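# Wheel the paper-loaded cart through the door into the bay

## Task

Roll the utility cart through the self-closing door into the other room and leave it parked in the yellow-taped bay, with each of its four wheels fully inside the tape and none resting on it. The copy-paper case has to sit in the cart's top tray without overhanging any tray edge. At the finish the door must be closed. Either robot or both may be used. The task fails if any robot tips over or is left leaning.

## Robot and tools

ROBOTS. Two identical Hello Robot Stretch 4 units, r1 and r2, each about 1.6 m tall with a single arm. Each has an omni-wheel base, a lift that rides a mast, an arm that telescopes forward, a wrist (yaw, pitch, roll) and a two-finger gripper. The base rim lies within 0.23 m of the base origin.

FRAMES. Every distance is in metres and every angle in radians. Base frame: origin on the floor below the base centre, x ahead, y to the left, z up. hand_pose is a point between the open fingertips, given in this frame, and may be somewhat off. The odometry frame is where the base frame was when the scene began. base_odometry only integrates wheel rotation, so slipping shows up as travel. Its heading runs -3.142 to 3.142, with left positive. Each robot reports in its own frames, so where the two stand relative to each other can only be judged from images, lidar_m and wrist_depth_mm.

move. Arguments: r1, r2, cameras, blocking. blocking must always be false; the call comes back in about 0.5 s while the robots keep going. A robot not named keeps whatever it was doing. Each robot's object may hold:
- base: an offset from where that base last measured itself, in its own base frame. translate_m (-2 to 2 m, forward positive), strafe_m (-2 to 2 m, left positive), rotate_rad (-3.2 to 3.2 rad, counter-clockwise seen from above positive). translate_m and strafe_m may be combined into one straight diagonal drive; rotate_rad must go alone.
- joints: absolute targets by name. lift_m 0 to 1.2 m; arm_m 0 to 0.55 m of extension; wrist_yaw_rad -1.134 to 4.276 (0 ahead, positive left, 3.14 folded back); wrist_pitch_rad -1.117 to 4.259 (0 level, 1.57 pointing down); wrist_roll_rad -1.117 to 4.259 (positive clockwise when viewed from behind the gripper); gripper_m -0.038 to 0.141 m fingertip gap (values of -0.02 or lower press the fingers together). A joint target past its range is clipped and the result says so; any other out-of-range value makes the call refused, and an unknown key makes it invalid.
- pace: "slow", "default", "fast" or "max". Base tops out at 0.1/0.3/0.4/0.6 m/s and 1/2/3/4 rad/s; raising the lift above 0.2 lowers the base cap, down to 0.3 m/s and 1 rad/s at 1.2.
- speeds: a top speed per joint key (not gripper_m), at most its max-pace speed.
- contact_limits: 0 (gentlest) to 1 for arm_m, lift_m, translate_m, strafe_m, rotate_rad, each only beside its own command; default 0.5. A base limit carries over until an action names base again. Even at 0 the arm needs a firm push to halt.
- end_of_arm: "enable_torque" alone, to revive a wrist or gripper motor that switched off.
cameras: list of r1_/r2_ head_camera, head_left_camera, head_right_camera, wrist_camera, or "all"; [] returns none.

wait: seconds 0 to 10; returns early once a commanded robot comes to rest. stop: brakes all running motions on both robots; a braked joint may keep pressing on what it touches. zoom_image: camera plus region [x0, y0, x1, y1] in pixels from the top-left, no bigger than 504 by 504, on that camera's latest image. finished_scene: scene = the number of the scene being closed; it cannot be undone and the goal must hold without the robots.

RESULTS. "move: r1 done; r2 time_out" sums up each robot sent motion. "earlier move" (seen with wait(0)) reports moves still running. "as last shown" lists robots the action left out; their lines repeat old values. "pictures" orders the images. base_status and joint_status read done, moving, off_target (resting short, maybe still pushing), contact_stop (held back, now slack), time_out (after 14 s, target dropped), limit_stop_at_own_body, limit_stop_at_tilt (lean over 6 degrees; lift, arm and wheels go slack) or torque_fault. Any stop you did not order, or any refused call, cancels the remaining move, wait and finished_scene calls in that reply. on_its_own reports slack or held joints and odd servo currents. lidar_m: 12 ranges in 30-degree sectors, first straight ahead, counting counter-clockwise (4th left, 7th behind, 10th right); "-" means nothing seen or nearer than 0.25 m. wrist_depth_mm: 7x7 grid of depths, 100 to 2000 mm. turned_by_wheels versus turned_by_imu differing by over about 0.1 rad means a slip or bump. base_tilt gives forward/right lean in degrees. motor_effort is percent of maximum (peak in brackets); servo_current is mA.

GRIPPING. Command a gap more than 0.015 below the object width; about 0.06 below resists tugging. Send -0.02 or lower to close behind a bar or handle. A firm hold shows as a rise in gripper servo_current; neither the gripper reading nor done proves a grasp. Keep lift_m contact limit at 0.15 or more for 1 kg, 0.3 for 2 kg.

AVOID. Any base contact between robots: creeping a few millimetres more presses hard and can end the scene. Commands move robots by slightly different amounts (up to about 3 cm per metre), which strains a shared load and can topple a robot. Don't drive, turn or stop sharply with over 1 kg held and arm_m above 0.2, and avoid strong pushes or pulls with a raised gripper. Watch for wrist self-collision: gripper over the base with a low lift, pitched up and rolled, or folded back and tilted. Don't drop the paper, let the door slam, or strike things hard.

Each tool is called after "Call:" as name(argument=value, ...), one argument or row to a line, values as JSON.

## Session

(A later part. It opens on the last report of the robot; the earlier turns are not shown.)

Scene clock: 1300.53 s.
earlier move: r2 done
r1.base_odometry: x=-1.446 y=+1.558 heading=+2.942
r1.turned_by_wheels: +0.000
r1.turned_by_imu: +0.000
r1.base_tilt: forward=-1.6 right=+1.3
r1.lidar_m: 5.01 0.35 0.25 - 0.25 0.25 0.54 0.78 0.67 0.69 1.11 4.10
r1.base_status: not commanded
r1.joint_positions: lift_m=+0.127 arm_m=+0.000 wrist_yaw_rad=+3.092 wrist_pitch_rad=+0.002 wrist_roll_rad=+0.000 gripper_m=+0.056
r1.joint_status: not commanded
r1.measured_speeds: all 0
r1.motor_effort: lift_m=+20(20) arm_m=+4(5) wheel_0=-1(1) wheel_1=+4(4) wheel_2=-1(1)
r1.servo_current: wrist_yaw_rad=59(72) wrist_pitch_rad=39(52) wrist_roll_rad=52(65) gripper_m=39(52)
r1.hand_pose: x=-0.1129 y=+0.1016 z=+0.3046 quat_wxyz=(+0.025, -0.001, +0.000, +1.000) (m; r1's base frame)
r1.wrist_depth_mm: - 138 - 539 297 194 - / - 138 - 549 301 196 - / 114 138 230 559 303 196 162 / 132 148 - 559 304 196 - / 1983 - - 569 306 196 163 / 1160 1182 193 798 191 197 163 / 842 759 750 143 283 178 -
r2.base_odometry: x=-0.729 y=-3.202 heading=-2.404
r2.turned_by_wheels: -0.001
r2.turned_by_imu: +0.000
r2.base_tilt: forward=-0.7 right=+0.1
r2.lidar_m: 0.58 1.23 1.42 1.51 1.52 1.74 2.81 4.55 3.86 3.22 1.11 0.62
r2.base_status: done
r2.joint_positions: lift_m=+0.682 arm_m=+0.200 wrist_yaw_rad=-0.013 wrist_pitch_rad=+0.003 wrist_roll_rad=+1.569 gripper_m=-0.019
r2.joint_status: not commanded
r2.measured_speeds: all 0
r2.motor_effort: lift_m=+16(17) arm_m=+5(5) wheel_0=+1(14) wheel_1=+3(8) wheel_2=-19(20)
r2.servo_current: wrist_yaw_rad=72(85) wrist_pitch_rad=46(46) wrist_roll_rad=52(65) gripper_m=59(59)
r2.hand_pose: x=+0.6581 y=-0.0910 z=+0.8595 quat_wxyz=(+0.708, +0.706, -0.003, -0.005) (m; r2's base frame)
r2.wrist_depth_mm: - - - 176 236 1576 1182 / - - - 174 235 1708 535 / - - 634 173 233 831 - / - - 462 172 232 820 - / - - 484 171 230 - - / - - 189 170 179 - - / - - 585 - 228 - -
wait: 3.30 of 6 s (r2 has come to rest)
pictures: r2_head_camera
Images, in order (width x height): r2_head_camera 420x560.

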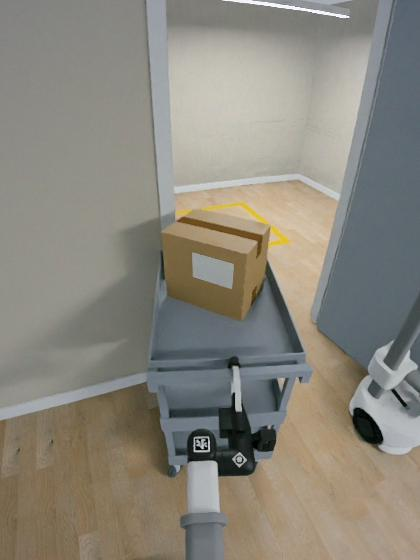

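Call:
move(
  blocking=false,
  cameras=[],
  r2={"base":{"translate_m":-0.2,"strafe_m":0.25},"pace":"slow"},
)

Call:
wait(
  seconds=6,
  cameras=["r2_head_camera"],
)

Call:
move(
  blocking=false,
  cameras=[],
  r2={"base":{"translate_m":0.25,"strafe_m":-0.12},"pace":"slow"},
)

Call:
wait(
  seconds=6,
  cameras=["r2_head_camera"],
)

Scene clock: 1308.27 s.
move: r2 moving
r1: as last shown
r1.lidar_m: 5.02 0.34 0.25 - 0.25 0.25 0.54 0.77 0.68 0.70 1.11 4.08
r1.motor_effort: lift_m=+20(20) arm_m=+5(5) wheel_0=-1(1) wheel_1=+4(4) wheel_2=-1(1)
r1.servo_current: wrist_yaw_rad=52(65) wrist_pitch_rad=46(46) wrist_roll_rad=46(52) gripper_m=39(46)
r1.wrist_depth_mm: - 138 - 544 297 193 - / - 138 - 544 300 195 - / 113 138 231 554 301 196 162 / 132 148 - 564 303 196 - / 1983 - - 564 306 197 163 / 1205 1182 193 798 190 196 163 / 842 741 750 143 283 179 -
r2.base_odometry: x=-0.717 y=-3.205 heading=-2.405
r2.turned_by_wheels: -0.001
r2.turned_by_imu: +0.000
r2.base_tilt: forward=-0.7 right=+0.1
r2.lidar_m: 0.58 1.22 1.41 1.52 1.50 1.74 2.81 4.54 3.91 3.26 1.11 0.61
r2.base_status: translate_m moving; strafe_m moving
r2.joint_positions: lift_m=+0.682 arm_m=+0.200 wrist_yaw_rad=-0.013 wrist_pitch_rad=+0.003 wrist_roll_rad=+1.569 gripper_m=-0.019
r2.joint_status: not commanded
r2.measured_speeds: translate_m=-0.031 strafe_m=+0.039 rotate_rad=+0.004 lift_m=+0.000 arm_m=+0.000 wrist_yaw_rad=+0.000 wrist_pitch_rad=+0.000 wrist_roll_rad=+0.000
r2.motor_effort: lift_m=+16(16) arm_m=+4(5) wheel_0=-13(16) wheel_1=+4(7) wheel_2=-1(18)
r2.servo_current: wrist_yaw_rad=78(78) wrist_pitch_rad=46(46) wrist_roll_rad=46(59) gripper_m=52(65)
r2.hand_pose: x=+0.6581 y=-0.0910 z=+0.8595 quat_wxyz=(+0.708, +0.706, -0.003, -0.005) (m; r2's base frame)
r2.wrist_depth_mm: - - - 176 236 1661 1182 / - - - 175 236 1756 512 / - - 609 174 235 820 - / - - 469 174 234 831 - / - - 492 174 232 - - / - 539 187 172 181 - - / - - - - 231 - -
pictures: none
No camera images: "cameras" was empty.

Scene clock: 1312.23 s.
earlier move: r2 done
r1.base_odometry: x=-1.446 y=+1.558 heading=+2.942
r1.turned_by_wheels: +0.000
r1.turned_by_imu: +0.000
r1.base_tilt: forward=-1.6 right=+1.3
r1.lidar_m: 5.02 0.34 0.25 - 0.25 0.25 0.55 1.21 0.70 0.78 1.43 4.08
r1.base_status: not commanded
r1.joint_positions: lift_m=+0.127 arm_m=+0.000 wrist_yaw_rad=+3.092 wrist_pitch_rad=+0.002 wrist_roll_rad=+0.000 gripper_m=+0.056
r1.joint_status: not commanded
r1.measured_speeds: all 0
r1.motor_effort: lift_m=+20(20) arm_m=+5(5) wheel_0=-1(1) wheel_1=+4(4) wheel_2=-1(1)
r1.servo_current: wrist_yaw_rad=65(72) wrist_pitch_rad=46(52) wrist_roll_rad=46(72) gripper_m=33(52)
r1.hand_pose: x=-0.1129 y=+0.1016 z=+0.3046 quat_wxyz=(+0.025, -0.001, +0.000, +1.000) (m; r1's base frame)
r1.wrist_depth_mm: - 138 - 539 298 193 - / - 138 - 554 301 195 - / 114 138 230 554 303 196 162 / 132 148 - 564 304 196 - / 1921 - - 569 306 197 163 / 1182 1205 194 788 191 196 163 / 854 759 759 143 285 178 -
r2.base_odometry: x=-0.413 y=-3.253 heading=-2.403
r2.turned_by_wheels: +0.001
r2.turned_by_imu: +0.001
r2.base_tilt: forward=-0.7 right=+0.0
r2.lidar_m: 0.62 1.35 1.49 1.21 1.22 1.39 2.27 4.45 4.26 3.52 1.42 0.57
r2.base_status: done
r2.joint_positions: lift_m=+0.682 arm_m=+0.200 wrist_yaw_rad=+0.000 wrist_pitch_rad=+0.003 wrist_roll_rad=+1.569 gripper_m=-0.019
r2.joint_status: not commanded
r2.measured_speeds: all 0
r2.motor_effort: lift_m=+16(17) arm_m=+4(5) wheel_0=-2(16) wheel_1=+4(7) wheel_2=+7(18)
r2.servo_current: wrist_yaw_rad=39(85) wrist_pitch_rad=46(46) wrist_roll_rad=39(59) gripper_m=59(65)
r2.hand_pose: x=+0.6592 y=-0.0875 z=+0.8595 quat_wxyz=(+0.708, +0.706, +0.001, -0.001) (m; r2's base frame)
r2.wrist_depth_mm: - 462 449 113 168 - - / - 413 410 121 180 - - / - 504 462 130 193 - - / - - 580 140 208 - - / - - - 153 226 - - / - - 182 167 180 - 496 / - 136 - - - - -
wait: 3.97 of 6 s (r2 has come to rest)
pictures: r2_head_camera
Images, in order (width x height): r2_head_camera 420x560.

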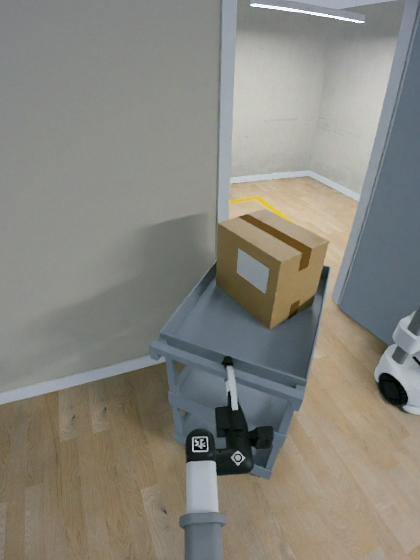

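Scene clock: 1312.73 s.
move: r2 moving
r1: as last shown
r1.lidar_m: 5.02 0.33 0.25 - 0.25 0.25 0.52 1.19 0.70 0.79 1.40 4.10
r1.motor_effort: lift_m=+20(20) arm_m=+5(5) wheel_0=+0(1) wheel_1=+4(4) wheel_2=-1(1)
r1.servo_current: wrist_yaw_rad=59(65) wrist_pitch_rad=46(46) wrist_roll_rad=39(52) gripper_m=39(46)
r1.wrist_depth_mm: - 138 - 544 297 193 - / - 138 - 549 300 195 - / 114 138 231 554 300 196 162 / 132 148 - 559 303 197 - / 1983 - - 564 306 197 163 / 1182 1205 193 788 191 197 163 / 854 750 750 143 285 178 -
r2.base_odometry: x=-0.426 y=-3.256 heading=-2.403
r2.turned_by_wheels: +0.000
r2.turned_by_imu: +0.000
r2.base_tilt: forward=-0.7 right=+0.0
r2.lidar_m: 0.62 1.33 1.51 1.25 1.24 1.40 2.32 4.45 4.24 3.52 1.41 0.57
r2.base_status: translate_m moving; strafe_m moving
r2.joint_positions: lift_m=+0.682 arm_m=+0.200 wrist_yaw_rad=+0.000 wrist_pitch_rad=+0.003 wrist_roll_rad=+1.569 gripper_m=-0.019
r2.joint_status: not commanded
r2.measured_speeds: translate_m=+0.049 strafe_m=-0.024 rotate_rad=-0.003 lift_m=+0.000 arm_m=+0.000 wrist_yaw_rad=+0.000 wrist_pitch_rad=+0.000 wrist_roll_rad=+0.000
r2.motor_effort: lift_m=+16(16) arm_m=+4(4) wheel_0=+6(14) wheel_1=+5(7) wheel_2=-10(11)
r2.servo_current: wrist_yaw_rad=52(59) wrist_pitch_rad=39(46) wrist_roll_rad=46(52) gripper_m=59(65)
r2.hand_pose: x=+0.6592 y=-0.0875 z=+0.8595 quat_wxyz=(+0.708, +0.706, +0.001, -0.001) (m; r2's base frame)
r2.wrist_depth_mm: - - 477 117 172 - - / - 424 413 125 182 - - / - 492 452 134 195 - - / - - 564 146 212 - - / - - - 154 227 - - / - - 183 168 181 - 508 / - - - - - - -
pictures: none
No camera images: "cameras" was empty.

Scene clock: 1317.53 s.
earlier move: r2 done
r1.base_odometry: x=-1.446 y=+1.558 heading=+2.942
r1.turned_by_wheels: +0.000
r1.turned_by_imu: +0.000
r1.base_tilt: forward=-1.6 right=+1.3
r1.lidar_m: 5.02 0.35 0.25 - 0.25 0.25 0.55 1.23 0.70 0.84 1.25 4.09
r1.base_status: not commanded
r1.joint_positions: lift_m=+0.127 arm_m=+0.000 wrist_yaw_rad=+3.092 wrist_pitch_rad=+0.002 wrist_roll_rad=+0.000 gripper_m=+0.056
r1.joint_status: not commanded
r1.measured_speeds: all 0
r1.motor_effort: lift_m=+20(20) arm_m=+5(5) wheel_0=-1(1) wheel_1=+4(4) wheel_2=-1(1)
r1.servo_current: wrist_yaw_rad=52(72) wrist_pitch_rad=39(52) wrist_roll_rad=52(65) gripper_m=46(46)
r1.hand_pose: x=-0.1129 y=+0.1016 z=+0.3046 quat_wxyz=(+0.025, -0.001, +0.000, +1.000) (m; r1's base frame)
r1.wrist_depth_mm: - 138 - 544 298 193 - / - 138 - 554 301 196 - / 113 138 230 554 301 196 162 / 132 148 - 554 304 197 - / 1921 - - 569 304 197 163 / 1182 1205 194 788 191 196 163 / 842 759 759 143 283 179 -
r2.base_odometry: x=-0.678 y=-3.332 heading=-2.403
r2.turned_by_wheels: +0.001
r2.turned_by_imu: +0.204
r2.base_tilt: forward=-0.7 right=+0.1
r2.lidar_m: 0.63 1.18 1.47 1.35 1.39 1.73 3.69 4.72 3.68 1.43 1.27 0.51
r2.base_status: done
r2.joint_positions: lift_m=+0.682 arm_m=+0.200 wrist_yaw_rad=+0.002 wrist_pitch_rad=+0.003 wrist_roll_rad=+1.569 gripper_m=-0.020
r2.joint_status: not commanded
r2.measured_speeds: all 0
r2.motor_effort: lift_m=+17(17) arm_m=+11(12) wheel_0=+9(24) wheel_1=+5(13) wheel_2=-10(29)
r2.servo_current: wrist_yaw_rad=59(156) wrist_pitch_rad=39(52) wrist_roll_rad=46(59) gripper_m=59(65)
r2.hand_pose: x=+0.6591 y=-0.0868 z=+0.8595 quat_wxyz=(+0.708, +0.706, +0.002, +0.000) (m; r2's base frame)
r2.wrist_depth_mm: - 424 410 - 147 - - / - 517 504 - 160 - - / - - - 108 176 182 - / - - - 120 194 - 455 / - - - 134 216 - - / - - 185 152 179 274 276 / - - - - - - -
wait: 4.80 of 6 s (r2 has come to rest)
pictures: r2_head_camera
Images, in order (width x height): r2_head_camera 420x560.

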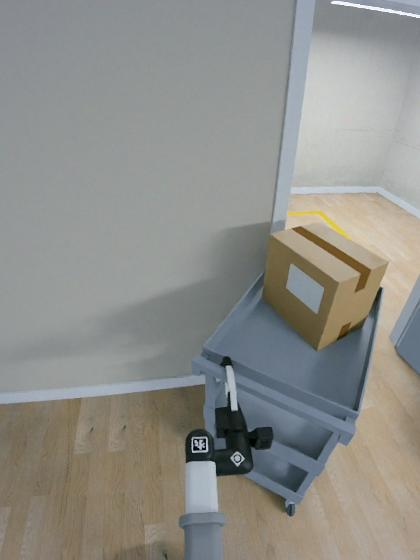

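Call:
move(
  blocking=false,
  cameras=[],
  r2={"base":{"translate_m":-0.15,"strafe_m":-0.5},"pace":"slow"},
)

Call:
wait(
  seconds=8,
  cameras=["r2_head_camera"],
)

Scene clock: 1326.10 s.
move: r2 moving
r1: as last shown
r1.lidar_m: 5.01 0.33 0.25 - 0.25 0.25 0.52 1.21 0.72 0.84 1.25 4.09
r1.motor_effort: lift_m=+20(20) arm_m=+5(5) wheel_0=+0(1) wheel_1=+4(4) wheel_2=-1(1)
r1.servo_current: wrist_yaw_rad=59(59) wrist_pitch_rad=52(52) wrist_roll_rad=46(59) gripper_m=39(46)
r1.wrist_depth_mm: - 137 - 544 297 194 - / - 138 - 544 301 195 - / 113 138 230 554 301 196 162 / 132 148 - 559 304 196 - / 1921 - - 564 304 196 163 / 1205 1229 195 798 191 196 163 / 854 750 768 143 283 178 -
r2.base_odometry: x=-0.684 y=-3.321 heading=-2.401
r2.turned_by_wheels: +0.002
r2.turned_by_imu: +0.003
r2.base_tilt: forward=-0.7 right=+0.1
r2.lidar_m: 0.63 1.19 1.46 1.35 1.40 1.76 3.78 4.74 3.68 1.42 1.26 0.51
r2.base_status: translate_m moving; strafe_m moving
r2.joint_positions: lift_m=+0.682 arm_m=+0.200 wrist_yaw_rad=+0.003 wrist_pitch_rad=+0.003 wrist_roll_rad=+1.569 gripper_m=-0.020
r2.joint_status: not commanded
r2.measured_speeds: translate_m=-0.014 strafe_m=-0.047 rotate_rad=+0.004 lift_m=+0.000 arm_m=+0.000 wrist_yaw_rad=+0.015 wrist_pitch_rad=+0.000 wrist_roll_rad=+0.000
r2.motor_effort: lift_m=+17(17) arm_m=+10(11) wheel_0=+19(19) wheel_1=-2(5) wheel_2=+3(10)
r2.servo_current: wrist_yaw_rad=52(59) wrist_pitch_rad=39(46) wrist_roll_rad=59(59) gripper_m=52(59)
r2.hand_pose: x=+0.6592 y=-0.0866 z=+0.8595 quat_wxyz=(+0.708, +0.706, +0.002, +0.000) (m; r2's base frame)
r2.wrist_depth_mm: - 424 413 - 144 - - / - 525 504 - 158 - - / - - - 104 174 - 521 / - - - 115 192 - 452 / - - - 132 216 - - / - - 185 155 181 274 277 / - - - - - - -
pictures: none
No camera images: "cameras" was empty.

Scene clock: 1332.07 s.
earlier move: r2 done
r1.base_odometry: x=-1.446 y=+1.558 heading=+2.942
r1.turned_by_wheels: +0.000
r1.turned_by_imu: +0.000
r1.base_tilt: forward=-1.6 right=+1.3
r1.lidar_m: 5.03 0.35 0.25 - 0.25 0.25 0.54 0.61 0.44 0.41 0.83 4.10
r1.base_status: not commanded
r1.joint_positions: lift_m=+0.127 arm_m=+0.000 wrist_yaw_rad=+3.092 wrist_pitch_rad=+0.002 wrist_roll_rad=+0.000 gripper_m=+0.056
r1.joint_status: not commanded
r1.measured_speeds: all 0
r1.motor_effort: lift_m=+20(20) arm_m=+4(5) wheel_0=-1(1) wheel_1=+4(4) wheel_2=-1(1)
r1.servo_current: wrist_yaw_rad=46(72) wrist_pitch_rad=39(52) wrist_roll_rad=33(78) gripper_m=39(46)
r1.hand_pose: x=-0.1129 y=+0.1016 z=+0.3046 quat_wxyz=(+0.025, -0.001, +0.000, +1.000) (m; r1's base frame)
r1.wrist_depth_mm: - 138 - 544 297 194 - / - 137 - 554 301 195 - / 113 138 230 559 301 196 162 / 132 148 - 564 304 197 - / 1661 - - 569 304 197 163 / 1182 1205 193 809 191 197 163 / 842 750 750 143 285 178 -
r2.base_odometry: x=-0.904 y=-2.862 heading=-2.402
r2.turned_by_wheels: -0.001
r2.turned_by_imu: +0.019
r2.base_tilt: forward=-0.7 right=+0.1
r2.lidar_m: 0.60 1.41 1.78 1.82 1.86 2.38 - 4.51 3.15 2.91 0.90 0.64
r2.base_status: done
r2.joint_positions: lift_m=+0.682 arm_m=+0.200 wrist_yaw_rad=+0.003 wrist_pitch_rad=+0.003 wrist_roll_rad=+1.569 gripper_m=-0.020
r2.joint_status: not commanded
r2.measured_speeds: all 0
r2.motor_effort: lift_m=+17(17) arm_m=+5(11) wheel_0=+4(29) wheel_1=-6(8) wheel_2=+8(11)
r2.servo_current: wrist_yaw_rad=46(72) wrist_pitch_rad=39(52) wrist_roll_rad=46(59) gripper_m=52(59)
r2.hand_pose: x=+0.6595 y=-0.0866 z=+0.8595 quat_wxyz=(+0.708, +0.706, +0.002, +0.000) (m; r2's base frame)
r2.wrist_depth_mm: - - - 252 253 1756 - / - - 627 188 248 809 - / - - 500 185 245 854 - / - - 525 181 241 842 - / - - 569 179 236 831 - / - - 186 175 179 - 477 / - - - - 229 124 -
wait: 5.97 of 8 s (r2 has come to rest)
pictures: r2_head_camera
Images, in order (width x height): r2_head_camera 420x560.

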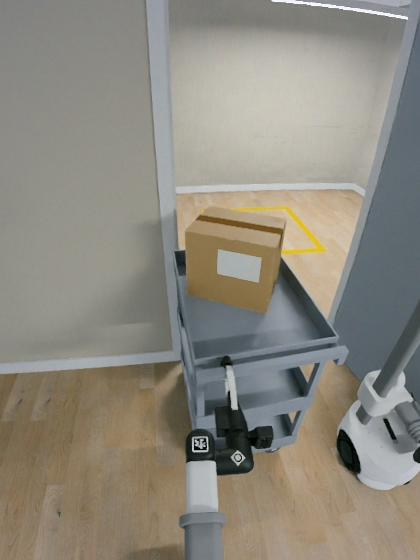

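Call:
move(
  blocking=false,
  cameras=[],
  r2={"base":{"translate_m":-0.05,"strafe_m":0.23},"pace":"slow"},
)

Call:
wait(
  seconds=6,
  cameras=["r2_head_camera"],
)

Scene clock: 1337.67 s.
move: r2 moving
r1: as last shown
r1.lidar_m: 5.03 0.34 0.25 - 0.25 0.25 0.56 0.59 0.43 0.41 0.87 4.09
r1.motor_effort: lift_m=+20(20) arm_m=+5(5) wheel_0=-1(1) wheel_1=+4(4) wheel_2=-1(1)
r1.servo_current: wrist_yaw_rad=39(52) wrist_pitch_rad=33(52) wrist_roll_rad=65(65) gripper_m=39(46)
r1.wrist_depth_mm: - 137 - 549 297 194 - / - 138 - 544 301 195 - / 113 138 230 559 303 196 162 / 132 148 - 554 304 196 - / 1708 - - 564 304 198 163 / 1182 1205 193 798 191 196 163 / 842 759 759 143 285 178 -
r2.base_odometry: x=-0.894 y=-2.869 heading=-2.402
r2.turned_by_wheels: +0.000
r2.turned_by_imu: +0.000
r2.base_tilt: forward=-0.7 right=+0.1
r2.lidar_m: 0.58 1.39 1.80 1.81 1.84 2.37 - 4.53 3.16 2.94 0.91 0.65
r2.base_status: translate_m moving; strafe_m moving
r2.joint_positions: lift_m=+0.682 arm_m=+0.200 wrist_yaw_rad=+0.002 wrist_pitch_rad=+0.003 wrist_roll_rad=+1.569 gripper_m=-0.020
r2.joint_status: not commanded
r2.measured_speeds: translate_m=-0.012 strafe_m=+0.049 rotate_rad=-0.003 lift_m=+0.000 arm_m=+0.000 wrist_yaw_rad=-0.012 wrist_pitch_rad=+0.000 wrist_roll_rad=+0.000
r2.motor_effort: lift_m=+17(17) arm_m=+5(5) wheel_0=-9(13) wheel_1=+6(6) wheel_2=+7(9)
r2.servo_current: wrist_yaw_rad=39(52) wrist_pitch_rad=39(46) wrist_roll_rad=52(59) gripper_m=52(59)
r2.hand_pose: x=+0.6594 y=-0.0870 z=+0.8595 quat_wxyz=(+0.708, +0.706, +0.002, +0.000) (m; r2's base frame)
r2.wrist_depth_mm: - - - 195 256 1808 - / - - 683 190 251 820 - / - - 496 186 247 854 - / - - 535 182 243 842 - / - - 569 179 237 820 - / - - 186 175 180 - - / - 135 - - 229 123 -
pictures: none
No camera images: "cameras" was empty.

Scene clock: 1340.77 s.
earlier move: r2 done
r1.base_odometry: x=-1.446 y=+1.558 heading=+2.942
r1.turned_by_wheels: +0.000
r1.turned_by_imu: +0.000
r1.base_tilt: forward=-1.6 right=+1.2
r1.lidar_m: 5.04 0.34 0.25 - 0.25 0.25 0.56 0.64 0.55 0.58 1.09 4.11
r1.base_status: not commanded
r1.joint_positions: lift_m=+0.127 arm_m=+0.000 wrist_yaw_rad=+3.092 wrist_pitch_rad=+0.002 wrist_roll_rad=+0.000 gripper_m=+0.056
r1.joint_status: not commanded
r1.measured_speeds: all 0
r1.motor_effort: lift_m=+20(20) arm_m=+5(5) wheel_0=+0(1) wheel_1=+4(4) wheel_2=-1(1)
r1.servo_current: wrist_yaw_rad=59(72) wrist_pitch_rad=39(52) wrist_roll_rad=39(65) gripper_m=46(52)
r1.hand_pose: x=-0.1129 y=+0.1016 z=+0.3046 quat_wxyz=(+0.025, -0.001, +0.000, +1.000) (m; r1's base frame)
r1.wrist_depth_mm: - 137 - 544 297 193 - / - 138 - 544 300 195 - / 114 139 231 559 301 196 162 / 132 148 - 559 304 196 - / 1983 - - 569 306 196 163 / 1229 1205 193 798 191 197 163 / 842 759 759 143 283 178 -
r2.base_odometry: x=-0.713 y=-2.998 heading=-2.402
r2.turned_by_wheels: +0.000
r2.turned_by_imu: -0.001
r2.base_tilt: forward=-0.7 right=+0.1
r2.lidar_m: 0.64 1.41 1.74 1.59 1.64 2.12 - 4.48 3.39 3.15 1.13 0.60
r2.base_status: done
r2.joint_positions: lift_m=+0.682 arm_m=+0.200 wrist_yaw_rad=-0.004 wrist_pitch_rad=+0.003 wrist_roll_rad=+1.569 gripper_m=-0.020
r2.joint_status: not commanded
r2.measured_speeds: all 0
r2.motor_effort: lift_m=+17(17) arm_m=+5(5) wheel_0=-7(16) wheel_1=+4(8) wheel_2=+2(9)
r2.servo_current: wrist_yaw_rad=39(59) wrist_pitch_rad=46(52) wrist_roll_rad=46(65) gripper_m=52(59)
r2.hand_pose: x=+0.6589 y=-0.0885 z=+0.8595 quat_wxyz=(+0.708, +0.706, +0.000, -0.002) (m; r2's base frame)
r2.wrist_depth_mm: - 421 413 146 202 - - / - - 459 152 208 768 - / - - 517 156 215 - - / - - 597 161 223 - - / - - - 168 230 - 466 / - - 183 175 180 - 273 / - 136 - - 249 252 255
wait: 3.10 of 6 s (r2 has come to rest)
pictures: r2_head_camera
Images, in order (width x height): r2_head_camera 420x560.

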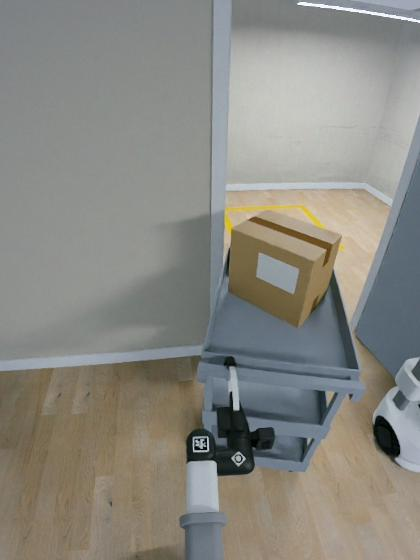

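Call:
move(
  blocking=false,
  cameras=[],
  r2={"base":{"translate_m":0.15,"strafe_m":-0.05},"pace":"slow"},
)

Call:
wait(
  seconds=6,
  cameras=["r2_head_camera"],
)

Scene clock: 1345.03 s.
move: r2 moving
r1: as last shown
r1.base_tilt: forward=-1.6 right=+1.3
r1.lidar_m: 5.01 0.31 0.25 - 0.25 0.25 0.51 0.65 0.58 0.59 1.10 4.11
r1.motor_effort: lift_m=+20(20) arm_m=+5(5) wheel_0=-1(1) wheel_1=+4(4) wheel_2=-1(1)
r1.servo_current: wrist_yaw_rad=52(65) wrist_pitch_rad=39(52) wrist_roll_rad=46(65) gripper_m=46(46)
r1.wrist_depth_mm: - 138 - 549 297 193 - / - 138 - 549 300 195 - / 113 138 230 554 303 196 162 / 132 148 - 559 304 197 - / 1921 - - 569 306 198 164 / 1182 1182 195 809 191 197 163 / 831 759 750 143 283 178 -
r2.base_odometry: x=-0.724 y=-3.003 heading=-2.402
r2.turned_by_wheels: +0.001
r2.turned_by_imu: +0.001
r2.base_tilt: forward=-0.7 right=+0.1
r2.lidar_m: 0.61 1.38 1.70 1.59 1.62 2.11 - 4.53 3.38 3.16 1.12 0.59
r2.base_status: translate_m moving; strafe_m moving
r2.joint_positions: lift_m=+0.682 arm_m=+0.200 wrist_yaw_rad=-0.004 wrist_pitch_rad=+0.003 wrist_roll_rad=+1.569 gripper_m=-0.020
r2.joint_status: not commanded
r2.measured_speeds: translate_m=+0.048 strafe_m=-0.016 rotate_rad=+0.000 lift_m=+0.000 arm_m=+0.000 wrist_yaw_rad=+0.003 wrist_pitch_rad=+0.000 wrist_roll_rad=+0.000
r2.motor_effort: lift_m=+17(17) arm_m=+5(5) wheel_0=+11(11) wheel_1=+5(7) wheel_2=-10(14)
r2.servo_current: wrist_yaw_rad=39(52) wrist_pitch_rad=46(46) wrist_roll_rad=39(52) gripper_m=59(59)
r2.hand_pose: x=+0.6589 y=-0.0885 z=+0.8595 quat_wxyz=(+0.708, +0.706, +0.000, -0.002) (m; r2's base frame)
r2.wrist_depth_mm: - 415 410 144 198 - - / - 484 455 149 206 768 - / - - 525 154 213 - - / - - 585 159 220 - - / - - - 166 229 - 459 / - - 184 172 179 - 273 / - - - - 249 253 255
pictures: none
No camera images: "cameras" was empty.

Scene clock: 1347.33 s.
earlier move: r2 done
r1.base_odometry: x=-1.446 y=+1.558 heading=+2.942
r1.turned_by_wheels: +0.000
r1.turned_by_imu: +0.000
r1.base_tilt: forward=-1.6 right=+1.3
r1.lidar_m: 5.02 0.32 0.25 - 0.25 0.25 0.55 0.67 0.59 0.56 0.99 4.11
r1.base_status: not commanded
r1.joint_positions: lift_m=+0.127 arm_m=+0.000 wrist_yaw_rad=+3.092 wrist_pitch_rad=+0.002 wrist_roll_rad=+0.000 gripper_m=+0.056
r1.joint_status: not commanded
r1.measured_speeds: all 0
r1.motor_effort: lift_m=+20(20) arm_m=+5(5) wheel_0=+0(1) wheel_1=+4(4) wheel_2=-1(1)
r1.servo_current: wrist_yaw_rad=46(65) wrist_pitch_rad=46(52) wrist_roll_rad=39(65) gripper_m=39(46)
r1.hand_pose: x=-0.1129 y=+0.1016 z=+0.3046 quat_wxyz=(+0.025, -0.001, +0.000, +1.000) (m; r1's base frame)
r1.wrist_depth_mm: - 137 - 544 298 193 - / - 138 - 554 301 195 - / 114 138 231 559 301 195 162 / 132 148 - 564 304 196 - / - - - 569 304 198 163 / 1182 1205 194 778 191 197 163 / 854 750 759 143 283 178 -
r2.base_odometry: x=-0.857 y=-3.062 heading=-2.403
r2.turned_by_wheels: -0.001
r2.turned_by_imu: +0.020
r2.base_tilt: forward=-1.0 right=+0.2
r2.lidar_m: 0.62 1.29 1.69 1.64 1.69 2.18 - 4.68 3.31 1.42 0.99 0.61
r2.base_status: done
r2.joint_positions: lift_m=+0.682 arm_m=+0.200 wrist_yaw_rad=-0.015 wrist_pitch_rad=+0.003 wrist_roll_rad=+1.569 gripper_m=-0.020
r2.joint_status: not commanded
r2.measured_speeds: all 0
r2.motor_effort: lift_m=+17(17) arm_m=+6(6) wheel_0=+4(14) wheel_1=+6(11) wheel_2=-22(24)
r2.servo_current: wrist_yaw_rad=78(91) wrist_pitch_rad=39(52) wrist_roll_rad=39(59) gripper_m=52(59)
r2.hand_pose: x=+0.6578 y=-0.0918 z=+0.8595 quat_wxyz=(+0.708, +0.706, -0.004, -0.006) (m; r2's base frame)
r2.wrist_depth_mm: - 496 439 151 208 - - / - 469 455 154 212 788 - / - - 504 157 217 - - / - - 569 160 220 - - / - - - 164 225 - 484 / - - 185 167 181 - - / - - - - 235 242 242
wait: 2.30 of 6 s (r2 has come to rest)
pictures: r2_head_camera
Images, in order (width x height): r2_head_camera 420x560.

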